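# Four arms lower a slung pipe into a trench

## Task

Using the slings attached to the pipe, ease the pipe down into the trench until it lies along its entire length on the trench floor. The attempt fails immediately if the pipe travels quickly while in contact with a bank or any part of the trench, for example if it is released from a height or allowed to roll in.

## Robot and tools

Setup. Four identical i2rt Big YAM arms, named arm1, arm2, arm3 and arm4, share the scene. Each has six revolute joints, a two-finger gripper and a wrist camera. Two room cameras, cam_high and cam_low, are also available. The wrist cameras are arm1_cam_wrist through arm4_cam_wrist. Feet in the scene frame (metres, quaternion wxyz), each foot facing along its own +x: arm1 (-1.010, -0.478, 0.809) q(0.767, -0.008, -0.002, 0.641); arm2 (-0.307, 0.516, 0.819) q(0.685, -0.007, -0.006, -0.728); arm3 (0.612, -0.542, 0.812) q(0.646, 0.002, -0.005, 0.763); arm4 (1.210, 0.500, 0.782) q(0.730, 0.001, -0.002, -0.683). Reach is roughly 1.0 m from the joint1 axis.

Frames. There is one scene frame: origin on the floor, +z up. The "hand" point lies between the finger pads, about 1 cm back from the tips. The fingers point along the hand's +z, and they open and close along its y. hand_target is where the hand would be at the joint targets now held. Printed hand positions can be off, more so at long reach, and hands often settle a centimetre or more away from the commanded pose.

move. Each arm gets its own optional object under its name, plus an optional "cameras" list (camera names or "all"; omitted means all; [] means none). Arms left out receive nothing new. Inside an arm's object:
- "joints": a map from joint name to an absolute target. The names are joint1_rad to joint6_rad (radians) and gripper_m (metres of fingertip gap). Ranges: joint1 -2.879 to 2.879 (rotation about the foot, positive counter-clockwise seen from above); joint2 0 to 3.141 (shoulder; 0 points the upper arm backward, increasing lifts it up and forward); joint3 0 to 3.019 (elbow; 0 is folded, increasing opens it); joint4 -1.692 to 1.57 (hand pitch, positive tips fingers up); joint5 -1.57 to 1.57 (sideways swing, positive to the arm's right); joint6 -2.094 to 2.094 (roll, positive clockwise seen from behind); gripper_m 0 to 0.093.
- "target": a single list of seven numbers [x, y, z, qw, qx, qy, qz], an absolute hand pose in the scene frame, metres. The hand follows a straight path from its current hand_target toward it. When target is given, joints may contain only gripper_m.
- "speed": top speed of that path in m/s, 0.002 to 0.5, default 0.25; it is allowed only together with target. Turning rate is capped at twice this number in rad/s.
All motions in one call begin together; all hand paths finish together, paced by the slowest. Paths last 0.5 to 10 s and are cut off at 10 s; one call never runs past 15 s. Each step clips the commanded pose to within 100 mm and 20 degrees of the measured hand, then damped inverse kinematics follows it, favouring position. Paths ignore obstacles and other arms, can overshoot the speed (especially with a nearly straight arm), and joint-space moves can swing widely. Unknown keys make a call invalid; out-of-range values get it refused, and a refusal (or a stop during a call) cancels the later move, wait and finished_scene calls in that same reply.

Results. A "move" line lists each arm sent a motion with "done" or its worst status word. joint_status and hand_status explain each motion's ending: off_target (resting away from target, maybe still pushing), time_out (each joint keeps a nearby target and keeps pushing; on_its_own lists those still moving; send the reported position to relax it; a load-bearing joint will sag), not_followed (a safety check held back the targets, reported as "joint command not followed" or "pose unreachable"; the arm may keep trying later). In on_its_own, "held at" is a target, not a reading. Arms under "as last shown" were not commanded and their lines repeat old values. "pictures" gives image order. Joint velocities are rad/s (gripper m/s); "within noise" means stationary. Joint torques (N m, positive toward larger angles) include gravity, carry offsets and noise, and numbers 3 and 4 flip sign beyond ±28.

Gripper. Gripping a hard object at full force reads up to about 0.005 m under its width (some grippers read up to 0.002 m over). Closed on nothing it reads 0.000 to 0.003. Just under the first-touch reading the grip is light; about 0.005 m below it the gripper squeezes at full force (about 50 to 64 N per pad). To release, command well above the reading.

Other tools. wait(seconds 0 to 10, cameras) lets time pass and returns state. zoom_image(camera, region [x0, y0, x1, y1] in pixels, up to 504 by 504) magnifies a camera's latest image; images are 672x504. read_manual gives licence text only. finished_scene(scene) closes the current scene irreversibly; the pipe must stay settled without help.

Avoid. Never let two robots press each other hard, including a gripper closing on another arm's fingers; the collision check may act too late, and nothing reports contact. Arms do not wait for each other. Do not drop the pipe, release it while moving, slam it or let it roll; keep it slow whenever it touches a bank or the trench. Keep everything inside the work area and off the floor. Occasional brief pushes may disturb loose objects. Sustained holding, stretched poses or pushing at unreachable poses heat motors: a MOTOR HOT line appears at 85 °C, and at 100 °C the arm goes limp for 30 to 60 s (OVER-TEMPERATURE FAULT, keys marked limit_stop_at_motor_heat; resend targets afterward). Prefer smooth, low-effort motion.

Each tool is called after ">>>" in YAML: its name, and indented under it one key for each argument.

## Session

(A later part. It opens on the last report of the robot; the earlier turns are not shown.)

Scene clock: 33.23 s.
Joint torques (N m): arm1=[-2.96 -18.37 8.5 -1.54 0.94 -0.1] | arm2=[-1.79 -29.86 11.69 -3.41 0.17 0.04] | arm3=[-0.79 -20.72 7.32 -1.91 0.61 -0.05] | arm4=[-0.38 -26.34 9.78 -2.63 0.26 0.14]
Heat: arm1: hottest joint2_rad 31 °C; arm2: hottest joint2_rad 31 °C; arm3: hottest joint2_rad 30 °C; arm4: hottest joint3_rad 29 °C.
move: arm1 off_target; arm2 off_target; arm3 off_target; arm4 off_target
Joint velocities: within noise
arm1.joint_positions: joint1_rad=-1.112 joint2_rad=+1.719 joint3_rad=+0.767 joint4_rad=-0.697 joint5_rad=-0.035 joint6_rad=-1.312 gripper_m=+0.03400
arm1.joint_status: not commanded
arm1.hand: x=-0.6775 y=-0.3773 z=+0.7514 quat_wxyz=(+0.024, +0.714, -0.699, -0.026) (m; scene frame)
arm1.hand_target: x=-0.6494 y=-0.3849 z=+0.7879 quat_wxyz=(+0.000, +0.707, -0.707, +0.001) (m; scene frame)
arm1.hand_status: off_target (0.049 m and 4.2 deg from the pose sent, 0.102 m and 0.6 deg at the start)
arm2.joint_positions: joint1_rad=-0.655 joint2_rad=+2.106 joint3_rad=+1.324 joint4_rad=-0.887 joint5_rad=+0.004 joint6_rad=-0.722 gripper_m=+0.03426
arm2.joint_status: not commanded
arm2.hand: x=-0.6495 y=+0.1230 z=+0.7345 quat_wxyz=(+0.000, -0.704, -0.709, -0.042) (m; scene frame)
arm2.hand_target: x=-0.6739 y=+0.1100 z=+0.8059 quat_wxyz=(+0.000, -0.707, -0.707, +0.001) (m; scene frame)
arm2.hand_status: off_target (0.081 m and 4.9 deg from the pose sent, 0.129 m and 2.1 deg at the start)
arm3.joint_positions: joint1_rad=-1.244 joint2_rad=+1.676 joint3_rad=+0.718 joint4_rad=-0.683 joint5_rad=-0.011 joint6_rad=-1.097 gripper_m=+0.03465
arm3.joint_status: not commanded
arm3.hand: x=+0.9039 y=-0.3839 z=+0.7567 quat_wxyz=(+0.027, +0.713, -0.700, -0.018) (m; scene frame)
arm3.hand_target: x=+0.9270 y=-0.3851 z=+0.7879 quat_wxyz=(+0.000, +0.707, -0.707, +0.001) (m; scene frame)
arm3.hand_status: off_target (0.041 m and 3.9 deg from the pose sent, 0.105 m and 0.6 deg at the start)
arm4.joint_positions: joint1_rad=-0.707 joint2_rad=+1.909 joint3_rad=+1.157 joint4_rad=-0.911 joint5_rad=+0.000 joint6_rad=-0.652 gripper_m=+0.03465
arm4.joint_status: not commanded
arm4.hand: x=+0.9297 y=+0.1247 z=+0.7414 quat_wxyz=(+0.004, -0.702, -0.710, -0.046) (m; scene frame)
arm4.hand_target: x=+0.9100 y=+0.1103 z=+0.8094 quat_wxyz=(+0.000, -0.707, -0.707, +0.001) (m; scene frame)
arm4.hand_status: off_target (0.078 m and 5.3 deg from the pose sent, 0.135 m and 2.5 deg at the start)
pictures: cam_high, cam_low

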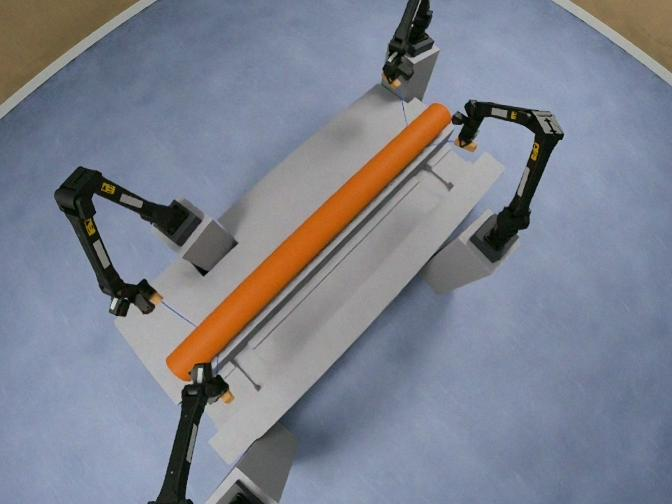

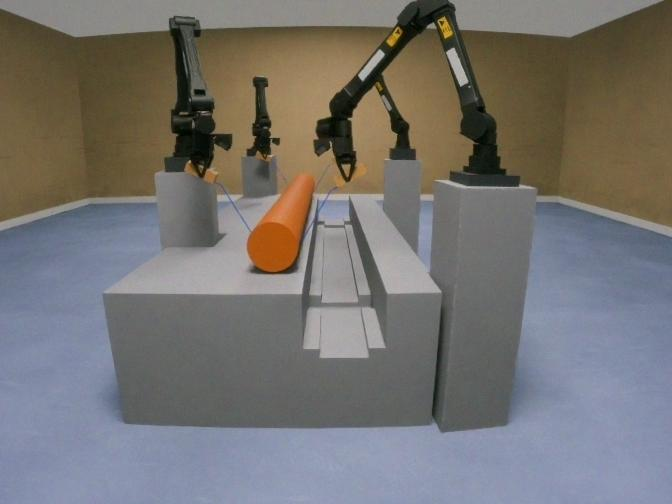

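>>> move:
  arm1: {"target":[-0.640,-0.385,0.83,0,0.7071,-0.7071,0],"speed":0.06}
  arm2: {"target":[-0.68,0.10,0.86,0,0.7071,0.7071,0],"speed":0.06}
  arm3: {"target":[0.932,-0.385,0.83,0,0.7071,-0.7071,0],"speed":0.06}
  arm4: {"target":[0.903,0.10,0.86,0,0.7071,0.7071,0],"speed":0.06}
  cameras: ["cam_low"]

>>> move:
  arm1: {"target":[-0.637,-0.28,0.85,0,0.7071,-0.7071,0],"speed":0.1}
  arm2: {"target":[-0.68,0.21,0.86,0,0.7071,0.7071,0],"speed":0.1}
  arm3: {"target":[0.934,-0.28,0.85,0,0.7071,-0.7071,0],"speed":0.1}
  arm4: {"target":[0.903,0.21,0.86,0,0.7071,0.7071,0],"speed":0.1}
  cameras: ["cam_low"]

>>> move:
  arm1: {"target":[-0.637,-0.133,0.84,0,0.7071,-0.7071,0],"speed":0.1}
  arm2: {"target":[-0.68,0.369,0.83,0,0.7071,0.7071,0],"speed":0.1}
  arm3: {"target":[0.934,-0.133,0.845,0,0.7071,-0.7071,0],"speed":0.1}
  arm4: {"target":[0.903,0.369,0.83,0,0.7071,0.7071,0],"speed":0.1}
  cameras: ["cam_low","cam_high"]

>>> zoom_image:
  camera: "cam_low"
  region: [200, 140, 470, 380]

Scene clock: 39.93 s.
Joint torques (N m): arm1=[-3.43 -18.96 10.43 -1.63 0.9 -0.17] | arm2=[-1.73 -30.68 13.29 -3.6 0.18 0.02] | arm3=[-1.03 -20.72 9.29 -2 0.63 -0.11] | arm4=[-0.56 -27.22 11.14 -2.84 0.28 0.15]
Heat: arm1: hottest joint2_rad 31 °C; arm2: hottest joint2_rad 32 °C; arm3: hottest joint2_rad 30 °C; arm4: hottest joint3_rad 30 °C.
move: arm1 off_target; arm2 off_target; arm3 off_target; arm4 off_target
Joint velocities: within noise
arm1.joint_positions: joint1_rad=-1.112 joint2_rad=+1.654 joint3_rad=+0.804 joint4_rad=-0.822 joint5_rad=-0.034 joint6_rad=-1.310 gripper_m=+0.03400
arm1.joint_status: not commanded
arm1.hand: x=-0.6767 y=-0.3769 z=+0.7832 quat_wxyz=(+0.034, +0.713, -0.700, -0.031) (m; scene frame)
arm1.hand_target: x=-0.6425 y=-0.3851 z=+0.8277 quat_wxyz=(+0.000, +0.707, -0.708, +0.001) (m; scene frame)
arm1.hand_status: off_target (0.060 m and 5.4 deg from the pose sent, 0.087 m and 4.3 deg at the start)
arm2.joint_positions: joint1_rad=-0.650 joint2_rad=+2.065 joint3_rad=+1.381 joint4_rad=-1.002 joint5_rad=+0.004 joint6_rad=-0.716 gripper_m=+0.03426
arm2.joint_status: not commanded
arm2.hand: x=-0.6531 y=+0.1153 z=+0.7726 quat_wxyz=(+0.001, -0.704, -0.708, -0.051) (m; scene frame)
arm2.hand_target: x=-0.6770 y=+0.1029 z=+0.8551 quat_wxyz=(+0.001, -0.707, -0.707, +0.001) (m; scene frame)
arm2.hand_status: off_target (0.093 m and 5.8 deg from the pose sent, 0.131 m and 4.9 deg at the start)
arm3.joint_positions: joint1_rad=-1.244 joint2_rad=+1.599 joint3_rad=+0.746 joint4_rad=-0.809 joint5_rad=-0.010 joint6_rad=-1.095 gripper_m=+0.03465
arm3.joint_status: not commanded
arm3.hand: x=+0.9015 y=-0.3856 z=+0.7890 quat_wxyz=(+0.038, +0.712, -0.701, -0.021) (m; scene frame)
arm3.hand_target: x=+0.9303 y=-0.3853 z=+0.8277 quat_wxyz=(+0.000, +0.707, -0.707, +0.001) (m; scene frame)
arm3.hand_status: off_target (0.051 m and 5.0 deg from the pose sent, 0.078 m and 3.9 deg at the start)
arm4.joint_positions: joint1_rad=-0.704 joint2_rad=+1.875 joint3_rad=+1.226 joint4_rad=-1.025 joint5_rad=-0.001 joint6_rad=-0.650 gripper_m=+0.03465
arm4.joint_status: not commanded
arm4.hand: x=+0.9245 y=+0.1153 z=+0.7776 quat_wxyz=(+0.004, -0.702, -0.710, -0.052) (m; scene frame)
arm4.hand_target: x=+0.9056 y=+0.1028 z=+0.8547 quat_wxyz=(+0.000, -0.707, -0.707, +0.001) (m; scene frame)
arm4.hand_status: off_target (0.087 m and 6.1 deg from the pose sent, 0.124 m and 5.3 deg at the start)
pictures: cam_low

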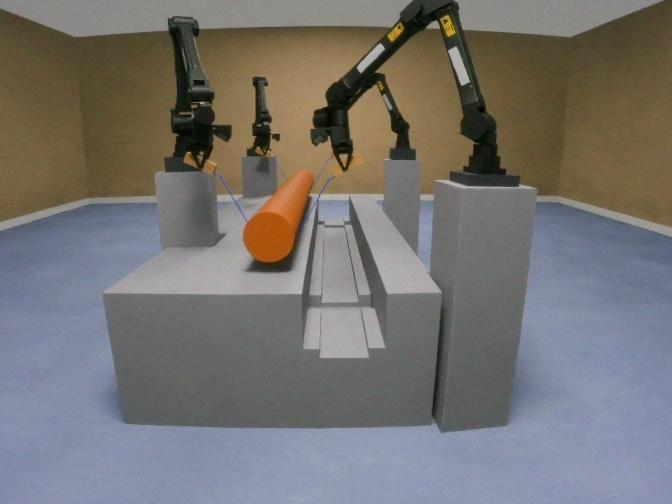

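Scene clock: 42.30 s.
Joint torques (N m): arm1=[-3.66 -17.03 11.62 -1.29 0.64 -0.04] | arm2=[-3.6 -26.81 9.03 -1.8 0.39 -0.11] | arm3=[-1.14 -21.6 9.88 -1.94 0.45 0] | arm4=[-1.85 -22.89 7.87 -1.2 0.46 -0.16]
Heat: arm1: hottest joint2_rad 32 °C; arm2: hottest joint2_rad 33 °C; arm3: hottest joint2_rad 30 °C; arm4: hottest joint3_rad 31 °C.
move: arm1 off_target; arm2 off_target; arm3 off_target; arm4 off_target
Joint velocities: within noise
arm1.joint_positions: joint1_rad=-0.874 joint2_rad=+1.670 joint3_rad=+0.941 joint4_rad=-0.907 joint5_rad=-0.031 joint6_rad=-1.085 gripper_m=+0.03400
arm1.joint_status: not commanded
arm1.hand: x=-0.6686 y=-0.2777 z=+0.8129 quat_wxyz=(+0.025, +0.718, -0.696, -0.016) (m; scene frame)
arm1.hand_target: x=-0.6389 y=-0.2808 z=+0.8493 quat_wxyz=(+0.000, +0.707, -0.707, +0.001) (m; scene frame)
arm1.hand_status: off_target (0.049 m and 3.8 deg from the pose sent, 0.124 m and 5.4 deg at the start)
arm2.joint_positions: joint1_rad=-0.775 joint2_rad=+1.881 joint3_rad=+1.177 joint4_rad=-0.967 joint5_rad=+0.002 joint6_rad=-0.852 gripper_m=+0.03427
arm2.joint_status: not commanded
arm2.hand: x=-0.6553 y=+0.2021 z=+0.8041 quat_wxyz=(-0.007, -0.701, -0.712, -0.043) (m; scene frame)
arm2.hand_target: x=-0.6783 y=+0.2103 z=+0.8565 quat_wxyz=(+0.001, -0.707, -0.707, +0.000) (m; scene frame)
arm2.hand_status: off_target (0.062 m and 5.1 deg from the pose sent, 0.132 m and 5.8 deg at the start)
arm3.joint_positions: joint1_rad=-1.019 joint2_rad=+1.677 joint3_rad=+0.937 joint4_rad=-0.902 joint5_rad=-0.009 joint6_rad=-0.880 gripper_m=+0.03465
arm3.joint_status: not commanded
arm3.hand: x=+0.9085 y=-0.2825 z=+0.8125 quat_wxyz=(+0.030, +0.716, -0.698, -0.010) (m; scene frame)
arm3.hand_target: x=+0.9327 y=-0.2807 z=+0.8488 quat_wxyz=(+0.000, +0.707, -0.707, +0.000) (m; scene frame)
arm3.hand_status: off_target (0.045 m and 3.9 deg from the pose sent, 0.126 m and 5.0 deg at the start)
arm4.joint_positions: joint1_rad=-0.841 joint2_rad=+1.673 joint3_rad=+1.030 joint4_rad=-1.019 joint5_rad=-0.004 joint6_rad=-0.780 gripper_m=+0.03465
arm4.joint_status: not commanded
arm4.hand: x=+0.9221 y=+0.2058 z=+0.8077 quat_wxyz=(-0.004, -0.704, -0.708, -0.046) (m; scene frame)
arm4.hand_target: x=+0.9046 y=+0.2103 z=+0.8561 quat_wxyz=(+0.001, -0.707, -0.707, +0.000) (m; scene frame)
arm4.hand_status: off_target (0.056 m and 5.4 deg from the pose sent, 0.127 m and 6.1 deg at the start)
pictures: cam_low

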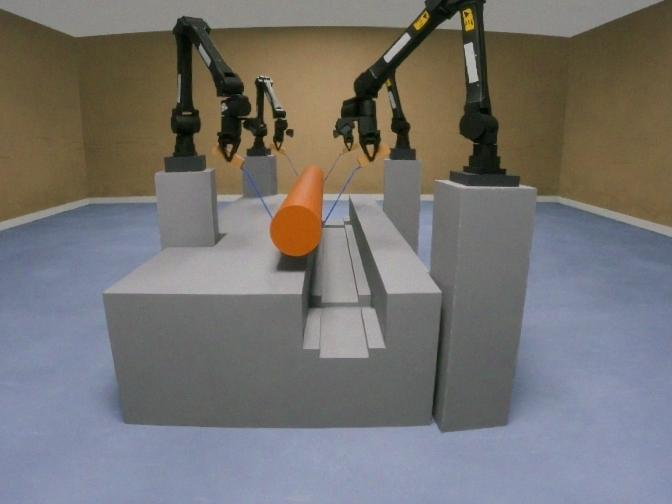

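Scene clock: 44.77 s.
Joint torques (N m): arm1=[-4.01 -21.25 11.67 -1.92 0.68 -0.05] | arm2=[-4.66 -21.25 8.18 -1.43 0.61 -0.09] | arm3=[-0.97 -28.1 10.22 -2.48 0.41 -0.01] | arm4=[-2.43 -16.79 7.42 -0.69 0.65 -0.16]
Heat: arm1: hottest joint2_rad 32 °C; arm2: hottest joint2_rad 33 °C; arm3: hottest joint2_rad 31 °C; arm4: hottest joint3_rad 31 °C.
move: arm1 off_target; arm2 off_target; arm3 off_target; arm4 off_target
Joint velocities: within noise
arm1.joint_positions: joint1_rad=-0.615 joint2_rad=+1.880 joint3_rad=+1.200 joint4_rad=-0.941 joint5_rad=-0.033 joint6_rad=-0.829 gripper_m=+0.03400
arm1.joint_status: not commanded
arm1.hand: x=-0.6671 y=-0.1333 z=+0.7954 quat_wxyz=(+0.023, +0.719, -0.694, -0.009) (m; scene frame)
arm1.hand_target: x=-0.6387 y=-0.1341 z=+0.8391 quat_wxyz=(-0.001, +0.707, -0.707, +0.000) (m; scene frame)
arm1.hand_status: off_target (0.054 m and 3.5 deg from the pose sent, 0.151 m and 3.8 deg at the start)
arm2.joint_positions: joint1_rad=-1.075 joint2_rad=+1.731 joint3_rad=+0.900 joint4_rad=-0.834 joint5_rad=+0.001 joint6_rad=-1.161 gripper_m=+0.03427
arm2.joint_status: not commanded
arm2.hand: x=-0.6554 y=+0.3544 z=+0.7896 quat_wxyz=(-0.022, -0.698, -0.715, -0.037) (m; scene frame)
arm2.hand_target: x=-0.6783 y=+0.3688 z=+0.8271 quat_wxyz=(+0.001, -0.707, -0.707, -0.001) (m; scene frame)
arm2.hand_status: off_target (0.050 m and 5.1 deg from the pose sent, 0.171 m and 5.1 deg at the start)
arm3.joint_positions: joint1_rad=-0.802 joint2_rad=+1.933 joint3_rad=+1.262 joint4_rad=-0.970 joint5_rad=-0.009 joint6_rad=-0.663 gripper_m=+0.03465
arm3.joint_status: not commanded
arm3.hand: x=+0.9094 y=-0.1386 z=+0.7946 quat_wxyz=(+0.031, +0.716, -0.698, -0.002) (m; scene frame)
arm3.hand_target: x=+0.9325 y=-0.1343 z=+0.8433 quat_wxyz=(-0.001, +0.707, -0.707, +0.000) (m; scene frame)
arm3.hand_status: off_target (0.056 m and 3.8 deg from the pose sent, 0.155 m and 3.9 deg at the start)
arm4.joint_positions: joint1_rad=-1.187 joint2_rad=+1.479 joint3_rad=+0.748 joint4_rad=-0.925 joint5_rad=-0.009 joint6_rad=-1.131 gripper_m=+0.03465
arm4.joint_status: not commanded
arm4.hand: x=+0.9236 y=+0.3603 z=+0.7950 quat_wxyz=(-0.021, -0.703, -0.710, -0.039) (m; scene frame)
arm4.hand_target: x=+0.9042 y=+0.3687 z=+0.8276 quat_wxyz=(+0.001, -0.707, -0.707, -0.001) (m; scene frame)
arm4.hand_status: off_target (0.041 m and 5.2 deg from the pose sent, 0.166 m and 5.3 deg at the start)
pictures: cam_high, cam_low

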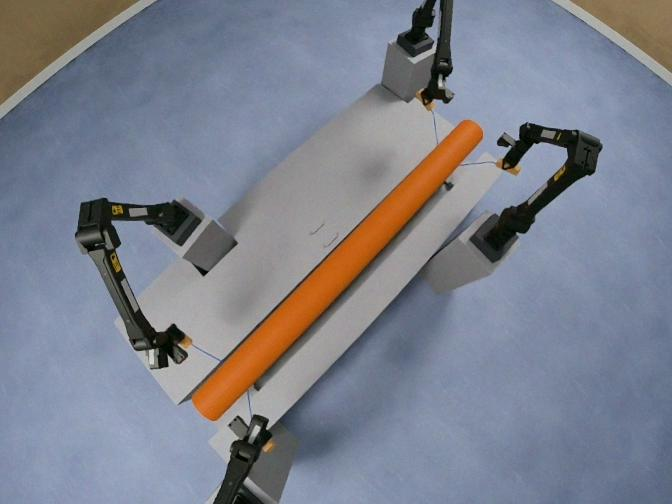

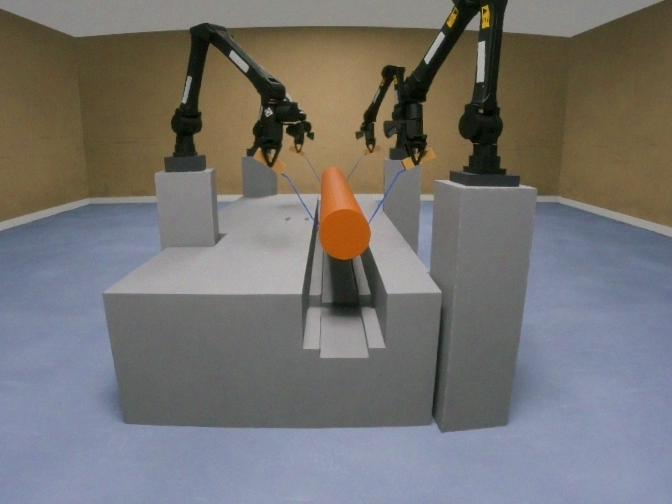

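Scaled by 1.867.

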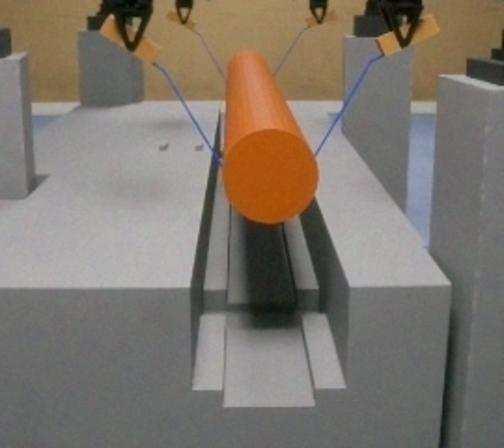

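>>> move:
  arm1: {"target":[-0.637,-0.132,0.65,0,0.7071,-0.7071,0],"speed":0.09}
  arm2: {"target":[-0.678,0.370,0.635,0,0.7071,0.7071,0],"speed":0.09}
  arm3: {"target":[0.932,-0.132,0.65,0,0.7071,-0.7071,0],"speed":0.09}
  arm4: {"target":[0.905,0.367,0.632,0,0.7071,0.7071,0],"speed":0.09}
  cameras: ["cam_low"]

>>> zoom_image:
  camera: "cam_low"
  region: [200, 140, 470, 380]

>>> move:
  arm1: {"target":[-0.640,-0.138,0.60,0,0.7071,-0.7071,0],"speed":0.04}
  arm2: {"target":[-0.676,0.367,0.588,0,0.7071,0.7071,0],"speed":0.04}
  arm3: {"target":[0.930,-0.138,0.60,0,0.7071,-0.7071,0],"speed":0.04}
  arm4: {"target":[0.907,0.364,0.588,0,0.7071,0.7071,0],"speed":0.04}
  cameras: ["cam_low"]

>>> zoom_image:
  camera: "cam_low"
  region: [200, 140, 470, 380]

Scene clock: 52.77 s.
Joint torques (N m): arm1=[-2.96 -23.71 5.12 -0.34 0.66 0.03] | arm2=[-4.66 -20.95 3.33 -1.05 0.48 -0.06] | arm3=[-0.73 -28.92 4.97 -1.03 0.38 0.02] | arm4=[-2.14 -15.79 2.29 -0.36 0.82 -0.06]
Heat: arm1: hottest joint2_rad 32 °C; arm2: hottest joint2_rad 33 °C; arm3: hottest joint2_rad 32 °C; arm4: hottest joint3_rad 31 °C.
move: arm1 off_target; arm2 off_target; arm3 off_target; arm4 off_target
Joint velocities: within noise
arm1.joint_positions: joint1_rad=-0.610 joint2_rad=+2.231 joint3_rad=+1.197 joint4_rad=-0.570 joint5_rad=-0.032 joint6_rad=-0.825 gripper_m=+0.03400
arm1.joint_status: not commanded
arm1.hand: x=-0.6603 y=-0.1276 z=+0.6243 quat_wxyz=(+0.015, +0.720, -0.694, -0.008) (m; scene frame)
arm1.hand_target: x=-0.6376 y=-0.1324 z=+0.6490 quat_wxyz=(+0.000, +0.707, -0.707, +0.000) (m; scene frame)
arm1.hand_status: off_target (0.035 m and 2.8 deg from the pose sent, 0.148 m and 3.5 deg at the start)
arm2.joint_positions: joint1_rad=-1.080 joint2_rad=+2.172 joint3_rad=+0.868 joint4_rad=-0.320 joint5_rad=+0.001 joint6_rad=-1.175 gripper_m=+0.03427
arm2.joint_status: not commanded
arm2.hand: x=-0.6527 y=+0.3552 z=+0.6132 quat_wxyz=(-0.014, -0.695, -0.719, -0.018) (m; scene frame)
arm2.hand_target: x=-0.6770 y=+0.3699 z=+0.6337 quat_wxyz=(+0.001, -0.707, -0.707, +0.000) (m; scene frame)
arm2.hand_status: off_target (0.037 m and 3.3 deg from the pose sent, 0.157 m and 5.1 deg at the start)
arm3.joint_positions: joint1_rad=-0.802 joint2_rad=+2.271 joint3_rad=+1.240 joint4_rad=-0.591 joint5_rad=-0.009 joint6_rad=-0.661 gripper_m=+0.03465
arm3.joint_status: not commanded
arm3.hand: x=+0.9102 y=-0.1365 z=+0.6201 quat_wxyz=(+0.021, +0.715, -0.698, -0.003) (m; scene frame)
arm3.hand_target: x=+0.9315 y=-0.1324 z=+0.6489 quat_wxyz=(+0.000, +0.707, -0.707, +0.000) (m; scene frame)
arm3.hand_status: off_target (0.037 m and 2.8 deg from the pose sent, 0.147 m and 3.8 deg at the start)
arm4.joint_positions: joint1_rad=-1.187 joint2_rad=+1.976 joint3_rad=+0.657 joint4_rad=-0.283 joint5_rad=-0.016 joint6_rad=-1.138 gripper_m=+0.03465
arm4.joint_status: not commanded
arm4.hand: x=+0.9224 y=+0.3576 z=+0.6171 quat_wxyz=(-0.015, -0.701, -0.713, -0.013) (m; scene frame)
arm4.hand_target: x=+0.9056 y=+0.3668 z=+0.6311 quat_wxyz=(+0.000, -0.707, -0.707, +0.000) (m; scene frame)
arm4.hand_status: off_target (0.025 m and 2.5 deg from the pose sent, 0.164 m and 5.2 deg at the start)
pictures: cam_low

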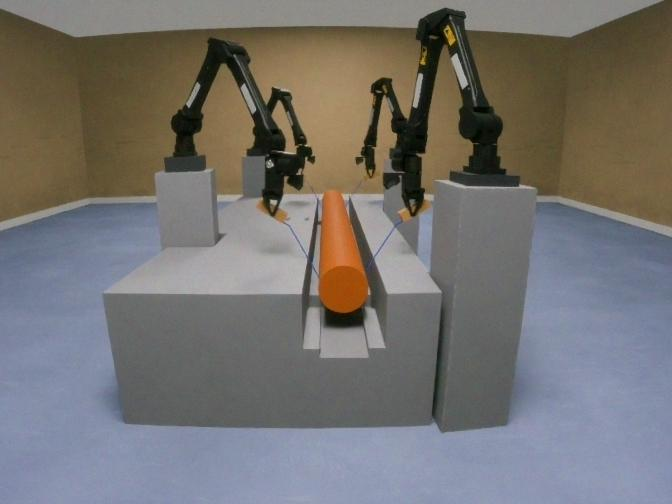

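Scaled by 1.867.

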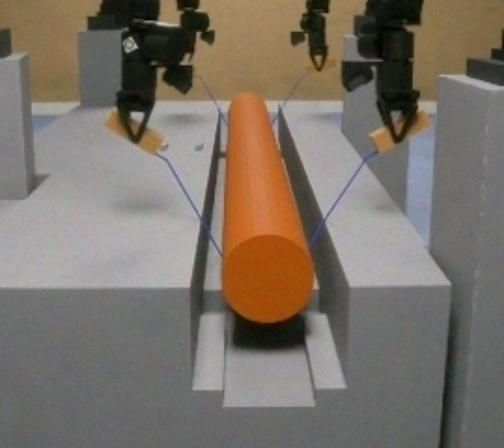

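Scene clock: 54.50 s.
Joint torques (N m): arm1=[-3.55 -20.54 4.67 -0.2 0.81 0] | arm2=[-4.07 -18.96 2.35 -0.75 0.61 0.01] | arm3=[-1.08 -26.46 4.31 -0.81 0.37 -0.02] | arm4=[-1.55 -15.5 0.64 -0.14 1.1 0.05]
Heat: arm1: hottest joint2_rad 32 °C; arm2: hottest joint2_rad 33 °C; arm3: hottest joint2_rad 32 °C; arm4: hottest joint3_rad 31 °C.
move: arm1 off_target; arm2 off_target; arm3 off_target; arm4 off_target
Joint velocities: within noise
arm1.joint_positions: joint1_rad=-0.610 joint2_rad=+2.305 joint3_rad=+1.206 joint4_rad=-0.474 joint5_rad=-0.036 joint6_rad=-0.825 gripper_m=+0.03400
arm1.joint_status: not commanded
arm1.hand: x=-0.6575 y=-0.1245 z=+0.5905 quat_wxyz=(-0.001, +0.720, -0.694, -0.010) (m; scene frame)
arm1.hand_target: x=-0.6405 y=-0.1380 z=+0.5997 quat_wxyz=(+0.000, +0.707, -0.707, +0.000) (m; scene frame)
arm1.hand_status: off_target (0.024 m and 2.4 deg from the pose sent, 0.033 m and 2.8 deg at the start)
arm2.joint_positions: joint1_rad=-1.080 joint2_rad=+2.281 joint3_rad=+0.905 joint4_rad=-0.227 joint5_rad=-0.003 joint6_rad=-1.175 gripper_m=+0.03427
arm2.joint_status: not commanded
arm2.hand: x=-0.6586 y=+0.3511 z=+0.5757 quat_wxyz=(-0.012, -0.695, -0.719, -0.008) (m; scene frame)
arm2.hand_target: x=-0.6754 y=+0.3668 z=+0.5875 quat_wxyz=(+0.000, -0.707, -0.707, +0.000) (m; scene frame)
arm2.hand_status: off_target (0.027 m and 2.5 deg from the pose sent, 0.036 m and 3.3 deg at the start)
arm3.joint_positions: joint1_rad=-0.802 joint2_rad=+2.342 joint3_rad=+1.249 joint4_rad=-0.498 joint5_rad=-0.009 joint6_rad=-0.661 gripper_m=+0.03465
arm3.joint_status: not commanded
arm3.hand: x=+0.9123 y=-0.1334 z=+0.5866 quat_wxyz=(+0.006, +0.716, -0.699, -0.005) (m; scene frame)
arm3.hand_target: x=+0.9297 y=-0.1380 z=+0.5998 quat_wxyz=(+0.000, +0.707, -0.707, +0.000) (m; scene frame)
arm3.hand_status: off_target (0.023 m and 1.7 deg from the pose sent, 0.028 m and 2.8 deg at the start)
arm4.joint_positions: joint1_rad=-1.186 joint2_rad=+2.109 joint3_rad=+0.691 joint4_rad=-0.162 joint5_rad=-0.025 joint6_rad=-1.138 gripper_m=+0.03465
arm4.joint_status: not commanded
arm4.hand: x=+0.9152 y=+0.3520 z=+0.5784 quat_wxyz=(-0.016, -0.701, -0.713, -0.001) (m; scene frame)
arm4.hand_target: x=+0.9074 y=+0.3637 z=+0.5875 quat_wxyz=(+0.000, -0.707, -0.707, +0.000) (m; scene frame)
arm4.hand_status: off_target (0.017 m and 2.1 deg from the pose sent, 0.034 m and 2.5 deg at the start)
pictures: cam_low

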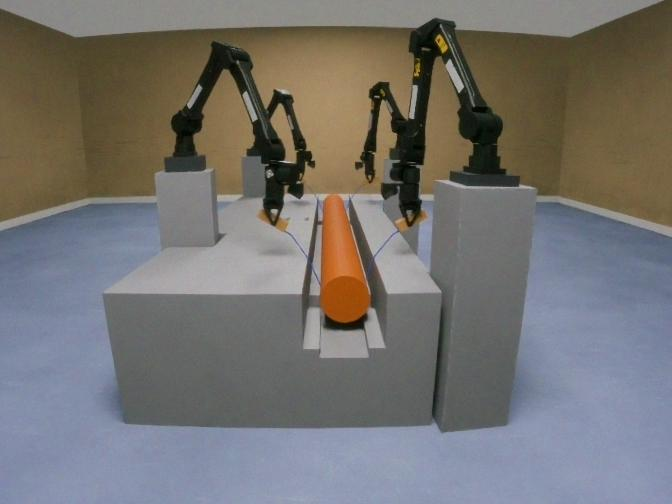

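Scaled by 1.867.

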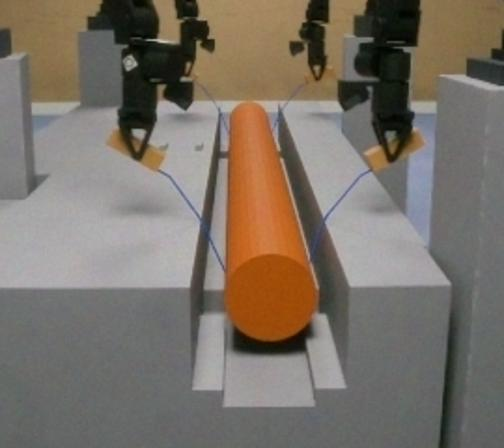

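>>> move:
  arm1: {"target":[-0.645,-0.143,0.55,0,0.7071,-0.7071,0],"speed":0.03}
  arm2: {"target":[-0.674,0.366,0.545,0,0.7071,0.7071,0],"speed":0.03}
  arm3: {"target":[0.927,-0.141,0.55,0,0.7071,-0.7071,0],"speed":0.03}
  arm4: {"target":[0.912,0.362,0.545,0,0.7071,0.7071,0],"speed":0.03}
  cameras: ["cam_low"]

>>> move:
  arm1: {"target":[-0.648,-0.145,0.515,0,0.7071,-0.7071,0],"speed":0.025}
  arm2: {"target":[-0.671,0.367,0.515,0,0.7071,0.7071,0],"speed":0.025}
  arm3: {"target":[0.923,-0.143,0.515,0,0.7071,-0.7071,0],"speed":0.025}
  arm4: {"target":[0.915,0.364,0.515,0,0.7071,0.7071,0],"speed":0.025}
  cameras: ["cam_low"]

>>> move:
  arm1: {"target":[-0.650,-0.155,0.47,0,0.7071,-0.7071,0],"speed":0.05}
  arm2: {"target":[-0.669,0.373,0.475,0,0.7071,0.7071,0],"speed":0.05}
  arm3: {"target":[0.92,-0.155,0.47,0,0.7071,-0.7071,0],"speed":0.05}
  arm4: {"target":[0.917,0.371,0.475,0,0.7071,0.7071,0],"speed":0.05}
  cameras: ["cam_low","cam_high"]

>>> zoom_image:
  camera: "cam_low"
  region: [200, 140, 470, 380]

Scene clock: 62.53 s.
Joint torques (N m): arm1=[-4.07 -20.07 2.89 -0.29 1.07 0.02] | arm2=[-3.9 -18.61 0.88 -0.72 1.11 0.06] | arm3=[-1.08 -24.7 3.22 -0.72 0.54 -0.02] | arm4=[-1.85 -14.45 -0.39 -0.06 1.29 0.18]
Heat: arm1: hottest joint2_rad 33 °C; arm2: hottest joint2_rad 33 °C; arm3: hottest joint2_rad 32 °C; arm4: hottest joint3_rad 30 °C.
move: arm1 off_target; arm2 off_target; arm3 off_target; arm4 off_target
Joint velocities: within noise
arm1.joint_positions: joint1_rad=-0.603 joint2_rad=+2.397 joint3_rad=+1.240 joint4_rad=-0.381 joint5_rad=-0.043 joint6_rad=-0.825 gripper_m=+0.03400
arm1.joint_status: not commanded
arm1.hand: x=-0.6539 y=-0.1150 z=+0.5522 quat_wxyz=(-0.018, +0.723, -0.691, -0.013) (m; scene frame)
arm1.hand_target: x=-0.6462 y=-0.1424 z=+0.5500 quat_wxyz=(+0.000, +0.707, -0.707, +0.000) (m; scene frame)
arm1.hand_status: off_target (0.029 m and 3.6 deg from the pose sent, 0.046 m and 2.4 deg at the start)
arm2.joint_positions: joint1_rad=-1.080 joint2_rad=+2.392 joint3_rad=+0.956 joint4_rad=-0.147 joint5_rad=-0.015 joint6_rad=-1.176 gripper_m=+0.03427
arm2.joint_status: not commanded
arm2.hand: x=-0.6647 y=+0.3454 z=+0.5375 quat_wxyz=(-0.014, -0.695, -0.719, +0.004) (m; scene frame)
arm2.hand_target: x=-0.6732 y=+0.3654 z=+0.5445 quat_wxyz=(+0.000, -0.707, -0.707, +0.000) (m; scene frame)
arm2.hand_status: off_target (0.024 m and 2.6 deg from the pose sent, 0.037 m and 2.5 deg at the start)
arm3.joint_positions: joint1_rad=-0.802 joint2_rad=+2.430 joint3_rad=+1.289 joint4_rad=-0.415 joint5_rad=-0.014 joint6_rad=-0.661 gripper_m=+0.03465
arm3.joint_status: not commanded
arm3.hand: x=+0.9179 y=-0.1243 z=+0.5501 quat_wxyz=(-0.011, +0.716, -0.698, -0.010) (m; scene frame)
arm3.hand_target: x=+0.9265 y=-0.1407 z=+0.5500 quat_wxyz=(+0.000, +0.707, -0.707, +0.000) (m; scene frame)
arm3.hand_status: off_target (0.019 m and 2.2 deg from the pose sent, 0.040 m and 1.7 deg at the start)
arm4.joint_positions: joint1_rad=-1.170 joint2_rad=+2.234 joint3_rad=+0.725 joint4_rad=-0.049 joint5_rad=-0.031 joint6_rad=-1.138 gripper_m=+0.03465
arm4.joint_status: not commanded
arm4.hand: x=+0.9136 y=+0.3440 z=+0.5412 quat_wxyz=(-0.015, -0.695, -0.719, +0.011) (m; scene frame)
arm4.hand_target: x=+0.9127 y=+0.3614 z=+0.5447 quat_wxyz=(+0.000, -0.707, -0.707, +0.000) (m; scene frame)
arm4.hand_status: off_target (0.018 m and 2.8 deg from the pose sent, 0.035 m and 2.1 deg at the start)
pictures: cam_low

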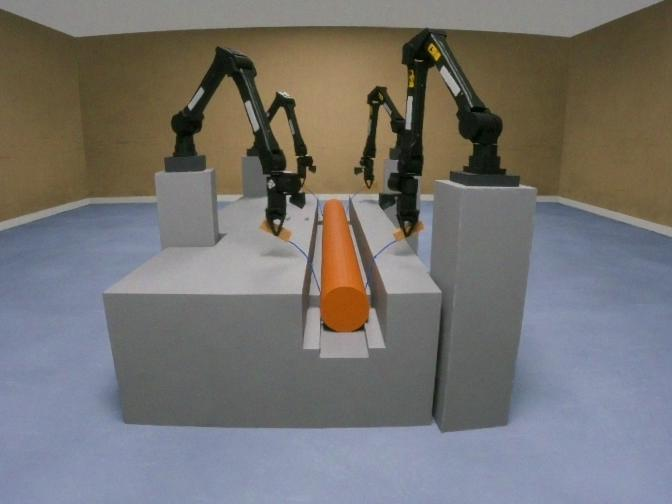

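Scene clock: 64.43 s.
Joint torques (N m): arm1=[-3.9 -18.43 2.96 0.17 0.95 0.01] | arm2=[-3.25 -16.56 1.31 -0.36 0.65 0.08] | arm3=[-0.56 -22.18 4.04 0.05 0.24 0.02] | arm4=[-1.14 -12.86 0.25 0.43 0.47 0.15]
Heat: arm1: hottest joint2_rad 33 °C; arm2: hottest joint2_rad 33 °C; arm3: hottest joint2_rad 33 °C; arm4: hottest joint3_rad 30 °C.
move: arm1 off_target; arm2 off_target; arm3 off_target; arm4 done
Joint velocities: within noise
arm1.joint_positions: joint1_rad=-0.600 joint2_rad=+2.448 joint3_rad=+1.261 joint4_rad=-0.336 joint5_rad=-0.041 joint6_rad=-0.825 gripper_m=+0.03400
arm1.joint_status: not commanded
arm1.hand: x=-0.6524 y=-0.1122 z=+0.5312 quat_wxyz=(-0.026, +0.724, -0.690, -0.012) (m; scene frame)
arm1.hand_target: x=-0.6498 y=-0.1444 z=+0.5160 quat_wxyz=(+0.000, +0.707, -0.707, +0.000) (m; scene frame)
arm1.hand_status: off_target (0.037 m and 4.2 deg from the pose sent, 0.048 m and 3.6 deg at the start)
arm2.joint_positions: joint1_rad=-1.088 joint2_rad=+2.452 joint3_rad=+0.977 joint4_rad=-0.103 joint5_rad=-0.004 joint6_rad=-1.177 gripper_m=+0.03427
arm2.joint_status: not commanded
arm2.hand: x=-0.6651 y=+0.3504 z=+0.5159 quat_wxyz=(-0.008, -0.697, -0.717, +0.004) (m; scene frame)
arm2.hand_target: x=-0.6704 y=+0.3667 z=+0.5150 quat_wxyz=(+0.000, -0.707, -0.707, +0.000) (m; scene frame)
arm2.hand_status: off_target (0.018 m and 1.9 deg from the pose sent, 0.032 m and 2.6 deg at the start)
arm3.joint_positions: joint1_rad=-0.806 joint2_rad=+2.482 joint3_rad=+1.297 joint4_rad=-0.379 joint5_rad=-0.006 joint6_rad=-0.661 gripper_m=+0.03465
arm3.joint_status: not commanded
arm3.hand: x=+0.9161 y=-0.1321 z=+0.5259 quat_wxyz=(-0.008, +0.714, -0.700, -0.006) (m; scene frame)
arm3.hand_target: x=+0.9225 y=-0.1432 z=+0.5153 quat_wxyz=(+0.000, +0.707, -0.707, +0.000) (m; scene frame)
arm3.hand_status: off_target (0.017 m and 1.6 deg from the pose sent, 0.040 m and 2.2 deg at the start)
arm4.joint_positions: joint1_rad=-1.183 joint2_rad=+2.312 joint3_rad=+0.735 joint4_rad=+0.010 joint5_rad=-0.008 joint6_rad=-1.138 gripper_m=+0.03465
arm4.joint_status: not commanded
arm4.hand: x=+0.9183 y=+0.3553 z=+0.5171 quat_wxyz=(-0.006, -0.700, -0.714, +0.002) (m; scene frame)
arm4.hand_target: x=+0.9152 y=+0.3639 z=+0.5151 quat_wxyz=(+0.000, -0.707, -0.707, +0.000) (m; scene frame)
arm4.hand_status: done (0.010 m and 1.4 deg from the pose sent, 0.033 m and 2.8 deg at the start)
pictures: cam_low

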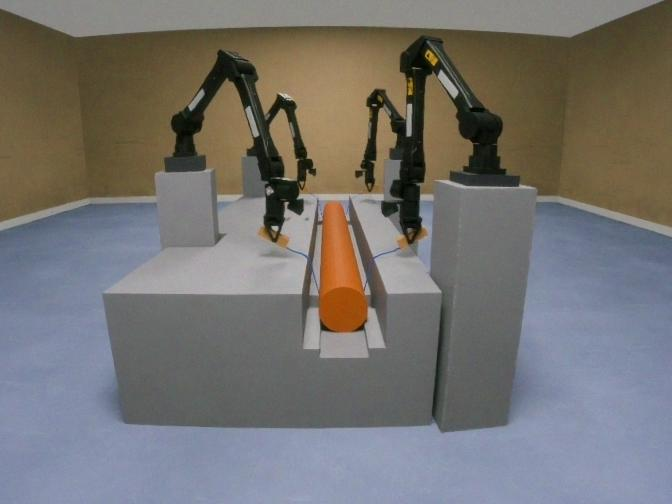

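Scene clock: 65.87 s.
Joint torques (N m): arm1=[-3.9 -17.03 2.81 0.42 0.75 -0.01] | arm2=[-2.67 -15.91 0.98 -0.21 0.49 0.07] | arm3=[-0.56 -19.84 3.7 0.34 0.26 0.02] | arm4=[-0.91 -9.82 0.61 0.68 0.66 0.06]
Heat: arm1: hottest joint2_rad 33 °C; arm2: hottest joint2_rad 34 °C; arm3: hottest joint2_rad 33 °C; arm4: hottest joint3_rad 30 °C.
move: arm1 off_target; arm2 off_target; arm3 off_target; arm4 off_target
Joint velocities: within noise
arm1.joint_positions: joint1_rad=-0.617 joint2_rad=+2.532 joint3_rad=+1.290 joint4_rad=-0.273 joint5_rad=-0.037 joint6_rad=-0.825 gripper_m=+0.03400
arm1.joint_status: not commanded
arm1.hand: x=-0.6471 y=-0.1208 z=+0.4953 quat_wxyz=(-0.030, +0.718, -0.696, -0.010) (m; scene frame)
arm1.hand_target: x=-0.6522 y=-0.1545 z=+0.4720 quat_wxyz=(+0.000, +0.707, -0.707, -0.001) (m; scene frame)
arm1.hand_status: off_target (0.043 m and 4.0 deg from the pose sent, 0.075 m and 4.2 deg at the start)
arm2.joint_positions: joint1_rad=-1.110 joint2_rad=+2.553 joint3_rad=+1.025 joint4_rad=-0.046 joint5_rad=+0.000 joint6_rad=-1.193 gripper_m=+0.03427
arm2.joint_status: not commanded
arm2.hand: x=-0.6669 y=+0.3590 z=+0.4793 quat_wxyz=(-0.006, -0.699, -0.715, +0.005) (m; scene frame)
arm2.hand_target: x=-0.6686 y=+0.3727 z=+0.4752 quat_wxyz=(+0.000, -0.707, -0.707, +0.000) (m; scene frame)
arm2.hand_status: off_target (0.015 m and 1.5 deg from the pose sent, 0.047 m and 1.9 deg at the start)
arm3.joint_positions: joint1_rad=-0.815 joint2_rad=+2.552 joint3_rad=+1.318 joint4_rad=-0.311 joint5_rad=-0.007 joint6_rad=-0.670 gripper_m=+0.03465
arm3.joint_status: not commanded
arm3.hand: x=+0.9193 y=-0.1348 z=+0.4954 quat_wxyz=(-0.018, +0.714, -0.700, -0.007) (m; scene frame)
arm3.hand_target: x=+0.9187 y=-0.1555 z=+0.4716 quat_wxyz=(+0.000, +0.707, -0.707, +0.000) (m; scene frame)
arm3.hand_status: off_target (0.032 m and 2.5 deg from the pose sent, 0.061 m and 1.6 deg at the start)
arm4.joint_positions: joint1_rad=-1.204 joint2_rad=+2.404 joint3_rad=+0.768 joint4_rad=+0.087 joint5_rad=-0.014 joint6_rad=-1.147 gripper_m=+0.03465
arm4.joint_status: not commanded
arm4.hand: x=+0.9136 y=+0.3596 z=+0.4890 quat_wxyz=(-0.005, -0.704, -0.710, +0.012) (m; scene frame)
arm4.hand_target: x=+0.9176 y=+0.3708 z=+0.4759 quat_wxyz=(+0.000, -0.707, -0.707, +0.000) (m; scene frame)
arm4.hand_status: off_target (0.018 m and 1.6 deg from the pose sent, 0.045 m and 1.4 deg at the start)
pictures: cam_high, cam_low

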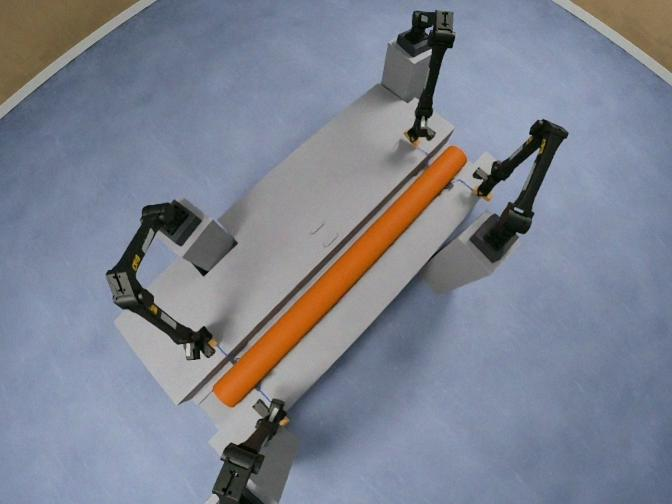

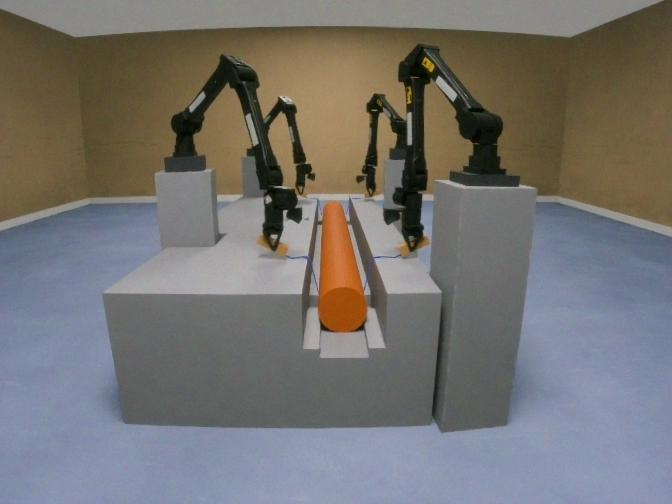

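Scaled by 1.867.

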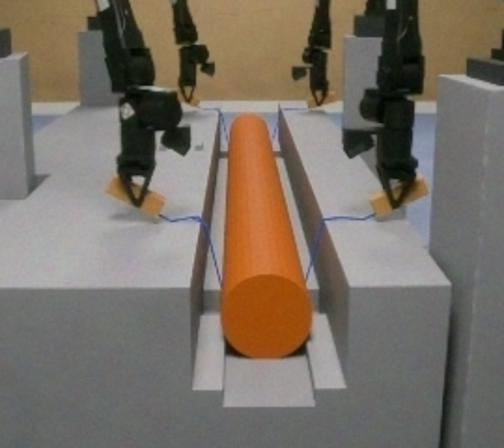

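>>> move:
  arm1: {"target":[-0.650,-0.16,0.46,0,0.7071,-0.7071,0],"speed":0.05}
  arm2: {"target":[-0.669,0.375,0.472,0,0.7071,0.7071,0],"speed":0.05}
  arm3: {"target":[0.92,-0.16,0.458,0,0.7071,-0.7071,0],"speed":0.05}
  arm4: {"target":[0.917,0.373,0.465,0,0.7071,0.7071,0],"speed":0.05}
  cameras: []

>>> move:
  arm1: {"joints":{"gripper_m":0.06}}
  arm2: {"joints":{"gripper_m":0.06}}
  arm3: {"joints":{"gripper_m":0.06}}
  arm4: {"joints":{"gripper_m":0.06}}
  cameras: []

>>> move:
  arm1: {"target":[-0.650,-0.16,0.54,0,0.7071,-0.7071,0],"speed":0.2}
  arm2: {"target":[-0.669,0.375,0.54,0,0.7071,0.7071,0],"speed":0.2}
  arm3: {"target":[0.92,-0.16,0.54,0,0.7071,-0.7071,0],"speed":0.2}
  arm4: {"target":[0.917,0.373,0.54,0,0.7071,0.7071,0],"speed":0.2}
  cameras: ["cam_low","cam_high"]

>>> zoom_image:
  camera: "cam_high"
  region: [180, 80, 520, 440]

Scene clock: 72.43 s.
Joint torques (N m): arm1=[-3.43 -15.62 2.47 0.46 0.81 -0.03] | arm2=[-3.02 -15.27 1.16 -0.09 0.54 0.06] | arm3=[-0.79 -18.02 3.74 1.01 0.42 0.11] | arm4=[-0.5 -10.58 0.38 0.76 0.56 0.03]
Heat: arm1: hottest joint2_rad 33 °C; arm2: hottest joint2_rad 34 °C; arm3: hottest joint2_rad 33 °C; arm4: hottest joint3_rad 30 °C.
move: arm1 off_target; arm2 off_target; arm3 off_target; arm4 off_target
Joint velocities: within noise
arm1.joint_positions: joint1_rad=-0.621 joint2_rad=+2.546 joint3_rad=+1.296 joint4_rad=-0.255 joint5_rad=-0.038 joint6_rad=-0.832 gripper_m=+0.03400
arm1.joint_status: not commanded
arm1.hand: x=-0.6446 y=-0.1210 z=+0.4897 quat_wxyz=(-0.035, +0.719, -0.694, -0.010) (m; scene frame)
arm1.hand_target: x=-0.6525 y=-0.1594 z=+0.4627 quat_wxyz=(+0.000, +0.707, -0.707, -0.001) (m; scene frame)
arm1.hand_status: off_target (0.049 m and 4.6 deg from the pose sent, 0.053 m and 4.1 deg at the start)
arm2.joint_positions: joint1_rad=-1.111 joint2_rad=+2.554 joint3_rad=+1.025 joint4_rad=-0.043 joint5_rad=-0.001 joint6_rad=-1.199 gripper_m=+0.03427
arm2.joint_status: not commanded
arm2.hand: x=-0.6676 y=+0.3591 z=+0.4792 quat_wxyz=(-0.006, -0.698, -0.716, +0.007) (m; scene frame)
arm2.hand_target: x=-0.6684 y=+0.3747 z=+0.4724 quat_wxyz=(+0.000, -0.707, -0.707, +0.000) (m; scene frame)
arm2.hand_status: off_target (0.017 m and 1.8 deg from the pose sent, 0.018 m and 1.5 deg at the start)
arm3.joint_positions: joint1_rad=-0.819 joint2_rad=+2.555 joint3_rad=+1.318 joint4_rad=-0.304 joint5_rad=-0.011 joint6_rad=-0.687 gripper_m=+0.03465
arm3.joint_status: not commanded
arm3.hand: x=+0.9206 y=-0.1352 z=+0.4940 quat_wxyz=(-0.019, +0.719, -0.695, -0.009) (m; scene frame)
arm3.hand_target: x=+0.9178 y=-0.1611 z=+0.4610 quat_wxyz=(+0.000, +0.707, -0.707, +0.000) (m; scene frame)
arm3.hand_status: off_target (0.044 m and 3.1 deg from the pose sent, 0.045 m and 2.5 deg at the start)
arm4.joint_positions: joint1_rad=-1.217 joint2_rad=+2.443 joint3_rad=+0.784 joint4_rad=+0.103 joint5_rad=-0.011 joint6_rad=-1.152 gripper_m=+0.03465
arm4.joint_status: not commanded
arm4.hand: x=+0.9146 y=+0.3651 z=+0.4766 quat_wxyz=(-0.005, -0.707, -0.707, +0.008) (m; scene frame)
arm4.hand_target: x=+0.9173 y=+0.3729 z=+0.4656 quat_wxyz=(+0.000, -0.707, -0.707, +0.000) (m; scene frame)
arm4.hand_status: off_target (0.014 m and 1.1 deg from the pose sent, 0.028 m and 1.6 deg at the start)
pictures: none
No camera images: "cameras" was empty.

Scene clock: 73.13 s.
Joint torques (N m): arm1=[-0.38 -17.96 2.3 0.43 0.01 -0.02] | arm2=[-1.2 -16.26 1.05 -0.16 -0.1 0.09] | arm3=[0.79 -23 2.81 0.42 -0.07 0.09] | arm4=[-0.38 -13.45 -0.35 0.61 0.09 0.03]
Heat: arm1: hottest joint2_rad 33 °C; arm2: hottest joint2_rad 34 °C; arm3: hottest joint2_rad 33 °C; arm4: hottest joint3_rad 30 °C.
move: arm1 done; arm2 done; arm3 done; arm4 done
Joint velocities: within noise
arm1.joint_positions: joint1_rad=-0.660 joint2_rad=+2.569 joint3_rad=+1.295 joint4_rad=-0.255 joint5_rad=-0.019 joint6_rad=-0.832 gripper_m=+0.05993
arm1.joint_status: all done
arm1.hand: x=-0.6368 y=-0.1453 z=+0.4787 quat_wxyz=(-0.023, +0.705, -0.709, +0.000) (m; scene frame)
arm1.hand_target: x=-0.6526 y=-0.1594 z=+0.4626 quat_wxyz=(+0.000, +0.707, -0.707, -0.001) (m; scene frame)
arm1.hand_status: not commanded
arm2.joint_positions: joint1_rad=-1.134 joint2_rad=+2.566 joint3_rad=+1.025 joint4_rad=-0.043 joint5_rad=+0.014 joint6_rad=-1.199 gripper_m=+0.05996
arm2.joint_status: all done
arm2.hand: x=-0.6666 y=+0.3714 z=+0.4746 quat_wxyz=(-0.002, -0.706, -0.709, -0.002) (m; scene frame)
arm2.hand_target: x=-0.6683 y=+0.3746 z=+0.4723 quat_wxyz=(+0.000, -0.707, -0.707, +0.000) (m; scene frame)
arm2.hand_status: not commanded
arm3.joint_positions: joint1_rad=-0.836 joint2_rad=+2.615 joint3_rad=+1.323 joint4_rad=-0.291 joint5_rad=+0.001 joint6_rad=-0.684 gripper_m=+0.05991
arm3.joint_status: all done
arm3.hand: x=+0.9154 y=-0.1590 z=+0.4655 quat_wxyz=(+0.001, +0.712, -0.702, -0.001) (m; scene frame)
arm3.hand_target: x=+0.9178 y=-0.1611 z=+0.4610 quat_wxyz=(+0.000, +0.707, -0.707, +0.000) (m; scene frame)
arm3.hand_status: not commanded
arm4.joint_positions: joint1_rad=-1.217 joint2_rad=+2.476 joint3_rad=+0.791 joint4_rad=+0.104 joint5_rad=+0.002 joint6_rad=-1.152 gripper_m=+0.05991
arm4.joint_status: all done
arm4.hand: x=+0.9225 y=+0.3710 z=+0.4664 quat_wxyz=(-0.003, -0.707, -0.707, -0.006) (m; scene frame)
arm4.hand_target: x=+0.9173 y=+0.3729 z=+0.4656 quat_wxyz=(+0.000, -0.707, -0.707, +0.000) (m; scene frame)
arm4.hand_status: not commanded
pictures: none
No camera images: "cameras" was empty.

Scene clock: 74.30 s.
Joint torques (N m): arm1=[-0.15 -18.55 3.3 0.05 0.06 -0.1] | arm2=[-1.14 -15.85 1.33 -0.85 -0.09 0.11] | arm3=[0.56 -22.3 3.37 -0.27 -0.05 0.09] | arm4=[-0.38 -12.98 0.18 -0.21 0.05 0.04]
Heat: arm1: hottest joint2_rad 33 °C; arm2: hottest joint2_rad 34 °C; arm3: hottest joint2_rad 33 °C; arm4: hottest joint3_rad 30 °C.
move: arm1 done; arm2 done; arm3 off_target; arm4 done
Joint velocities: within noise
arm1.joint_positions: joint1_rad=-0.660 joint2_rad=+2.398 joint3_rad=+1.192 joint4_rad=-0.345 joint5_rad=-0.018 joint6_rad=-0.833 gripper_m=+0.05993
arm1.joint_status: not commanded
arm1.hand: x=-0.6460 y=-0.1523 z=+0.5452 quat_wxyz=(-0.012, +0.706, -0.708, -0.001) (m; scene frame)
arm1.hand_target: x=-0.6500 y=-0.1599 z=+0.5402 quat_wxyz=(+0.000, +0.707, -0.707, +0.000) (m; scene frame)
arm1.hand_status: done (0.010 m and 1.4 deg from the pose sent, 0.064 m and 2.7 deg at the start)
arm2.joint_positions: joint1_rad=-1.134 joint2_rad=+2.376 joint3_rad=+0.934 joint4_rad=-0.116 joint5_rad=+0.014 joint6_rad=-1.199 gripper_m=+0.05996
arm2.joint_status: not commanded
arm2.hand: x=-0.6750 y=+0.3692 z=+0.5420 quat_wxyz=(+0.003, -0.706, -0.708, +0.010) (m; scene frame)
arm2.hand_target: x=-0.6688 y=+0.3749 z=+0.5400 quat_wxyz=(+0.000, -0.707, -0.707, +0.000) (m; scene frame)
arm2.hand_status: done (0.009 m and 1.2 deg from the pose sent, 0.065 m and 0.4 deg at the start)
arm3.joint_positions: joint1_rad=-0.836 joint2_rad=+2.417 joint3_rad=+1.228 joint4_rad=-0.370 joint5_rad=+0.001 joint6_rad=-0.684 gripper_m=+0.05992
arm3.joint_status: not commanded
arm3.hand: x=+0.9216 y=-0.1517 z=+0.5471 quat_wxyz=(-0.011, +0.712, -0.702, -0.003) (m; scene frame)
arm3.hand_target: x=+0.9199 y=-0.1600 z=+0.5402 quat_wxyz=(+0.000, +0.707, -0.707, +0.000) (m; scene frame)
arm3.hand_status: off_target (0.011 m and 1.5 deg from the pose sent, 0.075 m and 0.8 deg at the start)
arm4.joint_positions: joint1_rad=-1.217 joint2_rad=+2.237 joint3_rad=+0.695 joint4_rad=-0.012 joint5_rad=+0.003 joint6_rad=-1.152 gripper_m=+0.05991
arm4.joint_status: not commanded
arm4.hand: x=+0.9144 y=+0.3678 z=+0.5396 quat_wxyz=(+0.002, -0.707, -0.707, +0.007) (m; scene frame)
arm4.hand_target: x=+0.9170 y=+0.3729 z=+0.5400 quat_wxyz=(+0.000, -0.707, -0.707, +0.000) (m; scene frame)
arm4.hand_status: done (0.006 m and 0.8 deg from the pose sent, 0.074 m and 0.8 deg at the start)
pictures: cam_high, cam_low

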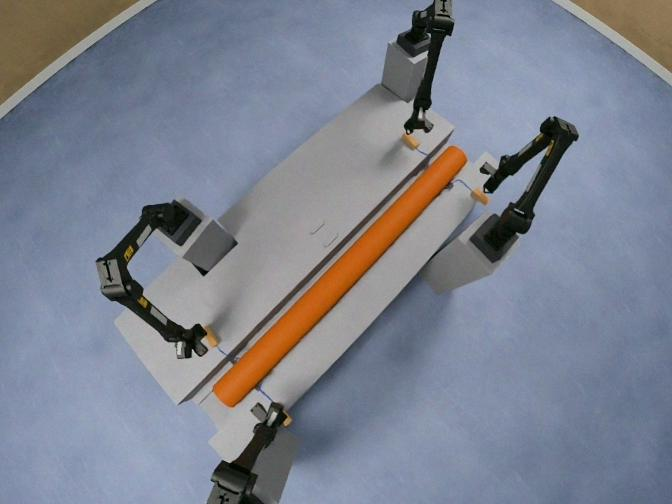

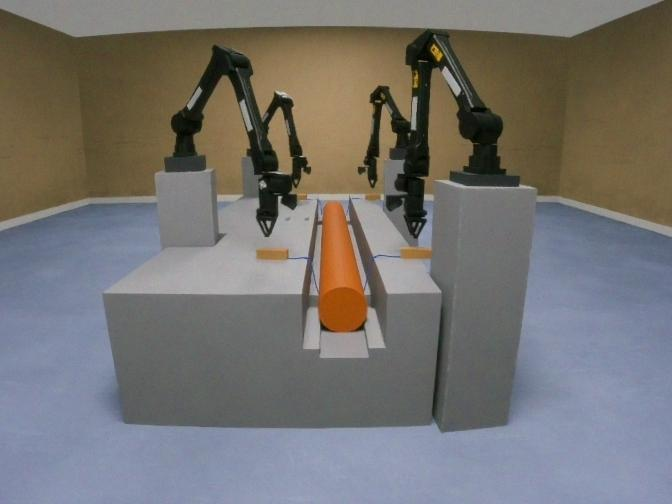

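Scaled by 1.400.

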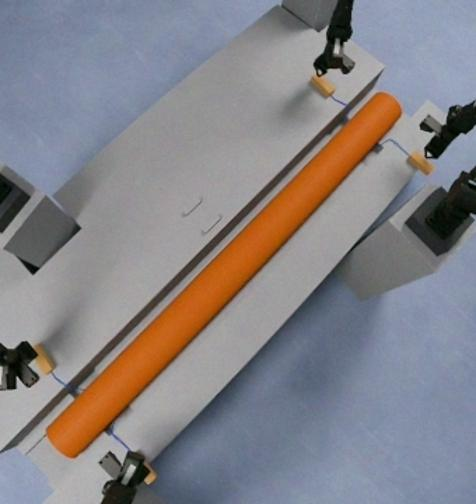

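Good.

>>> finished_scene:
  scene: 2

The scene is finished: the task was done.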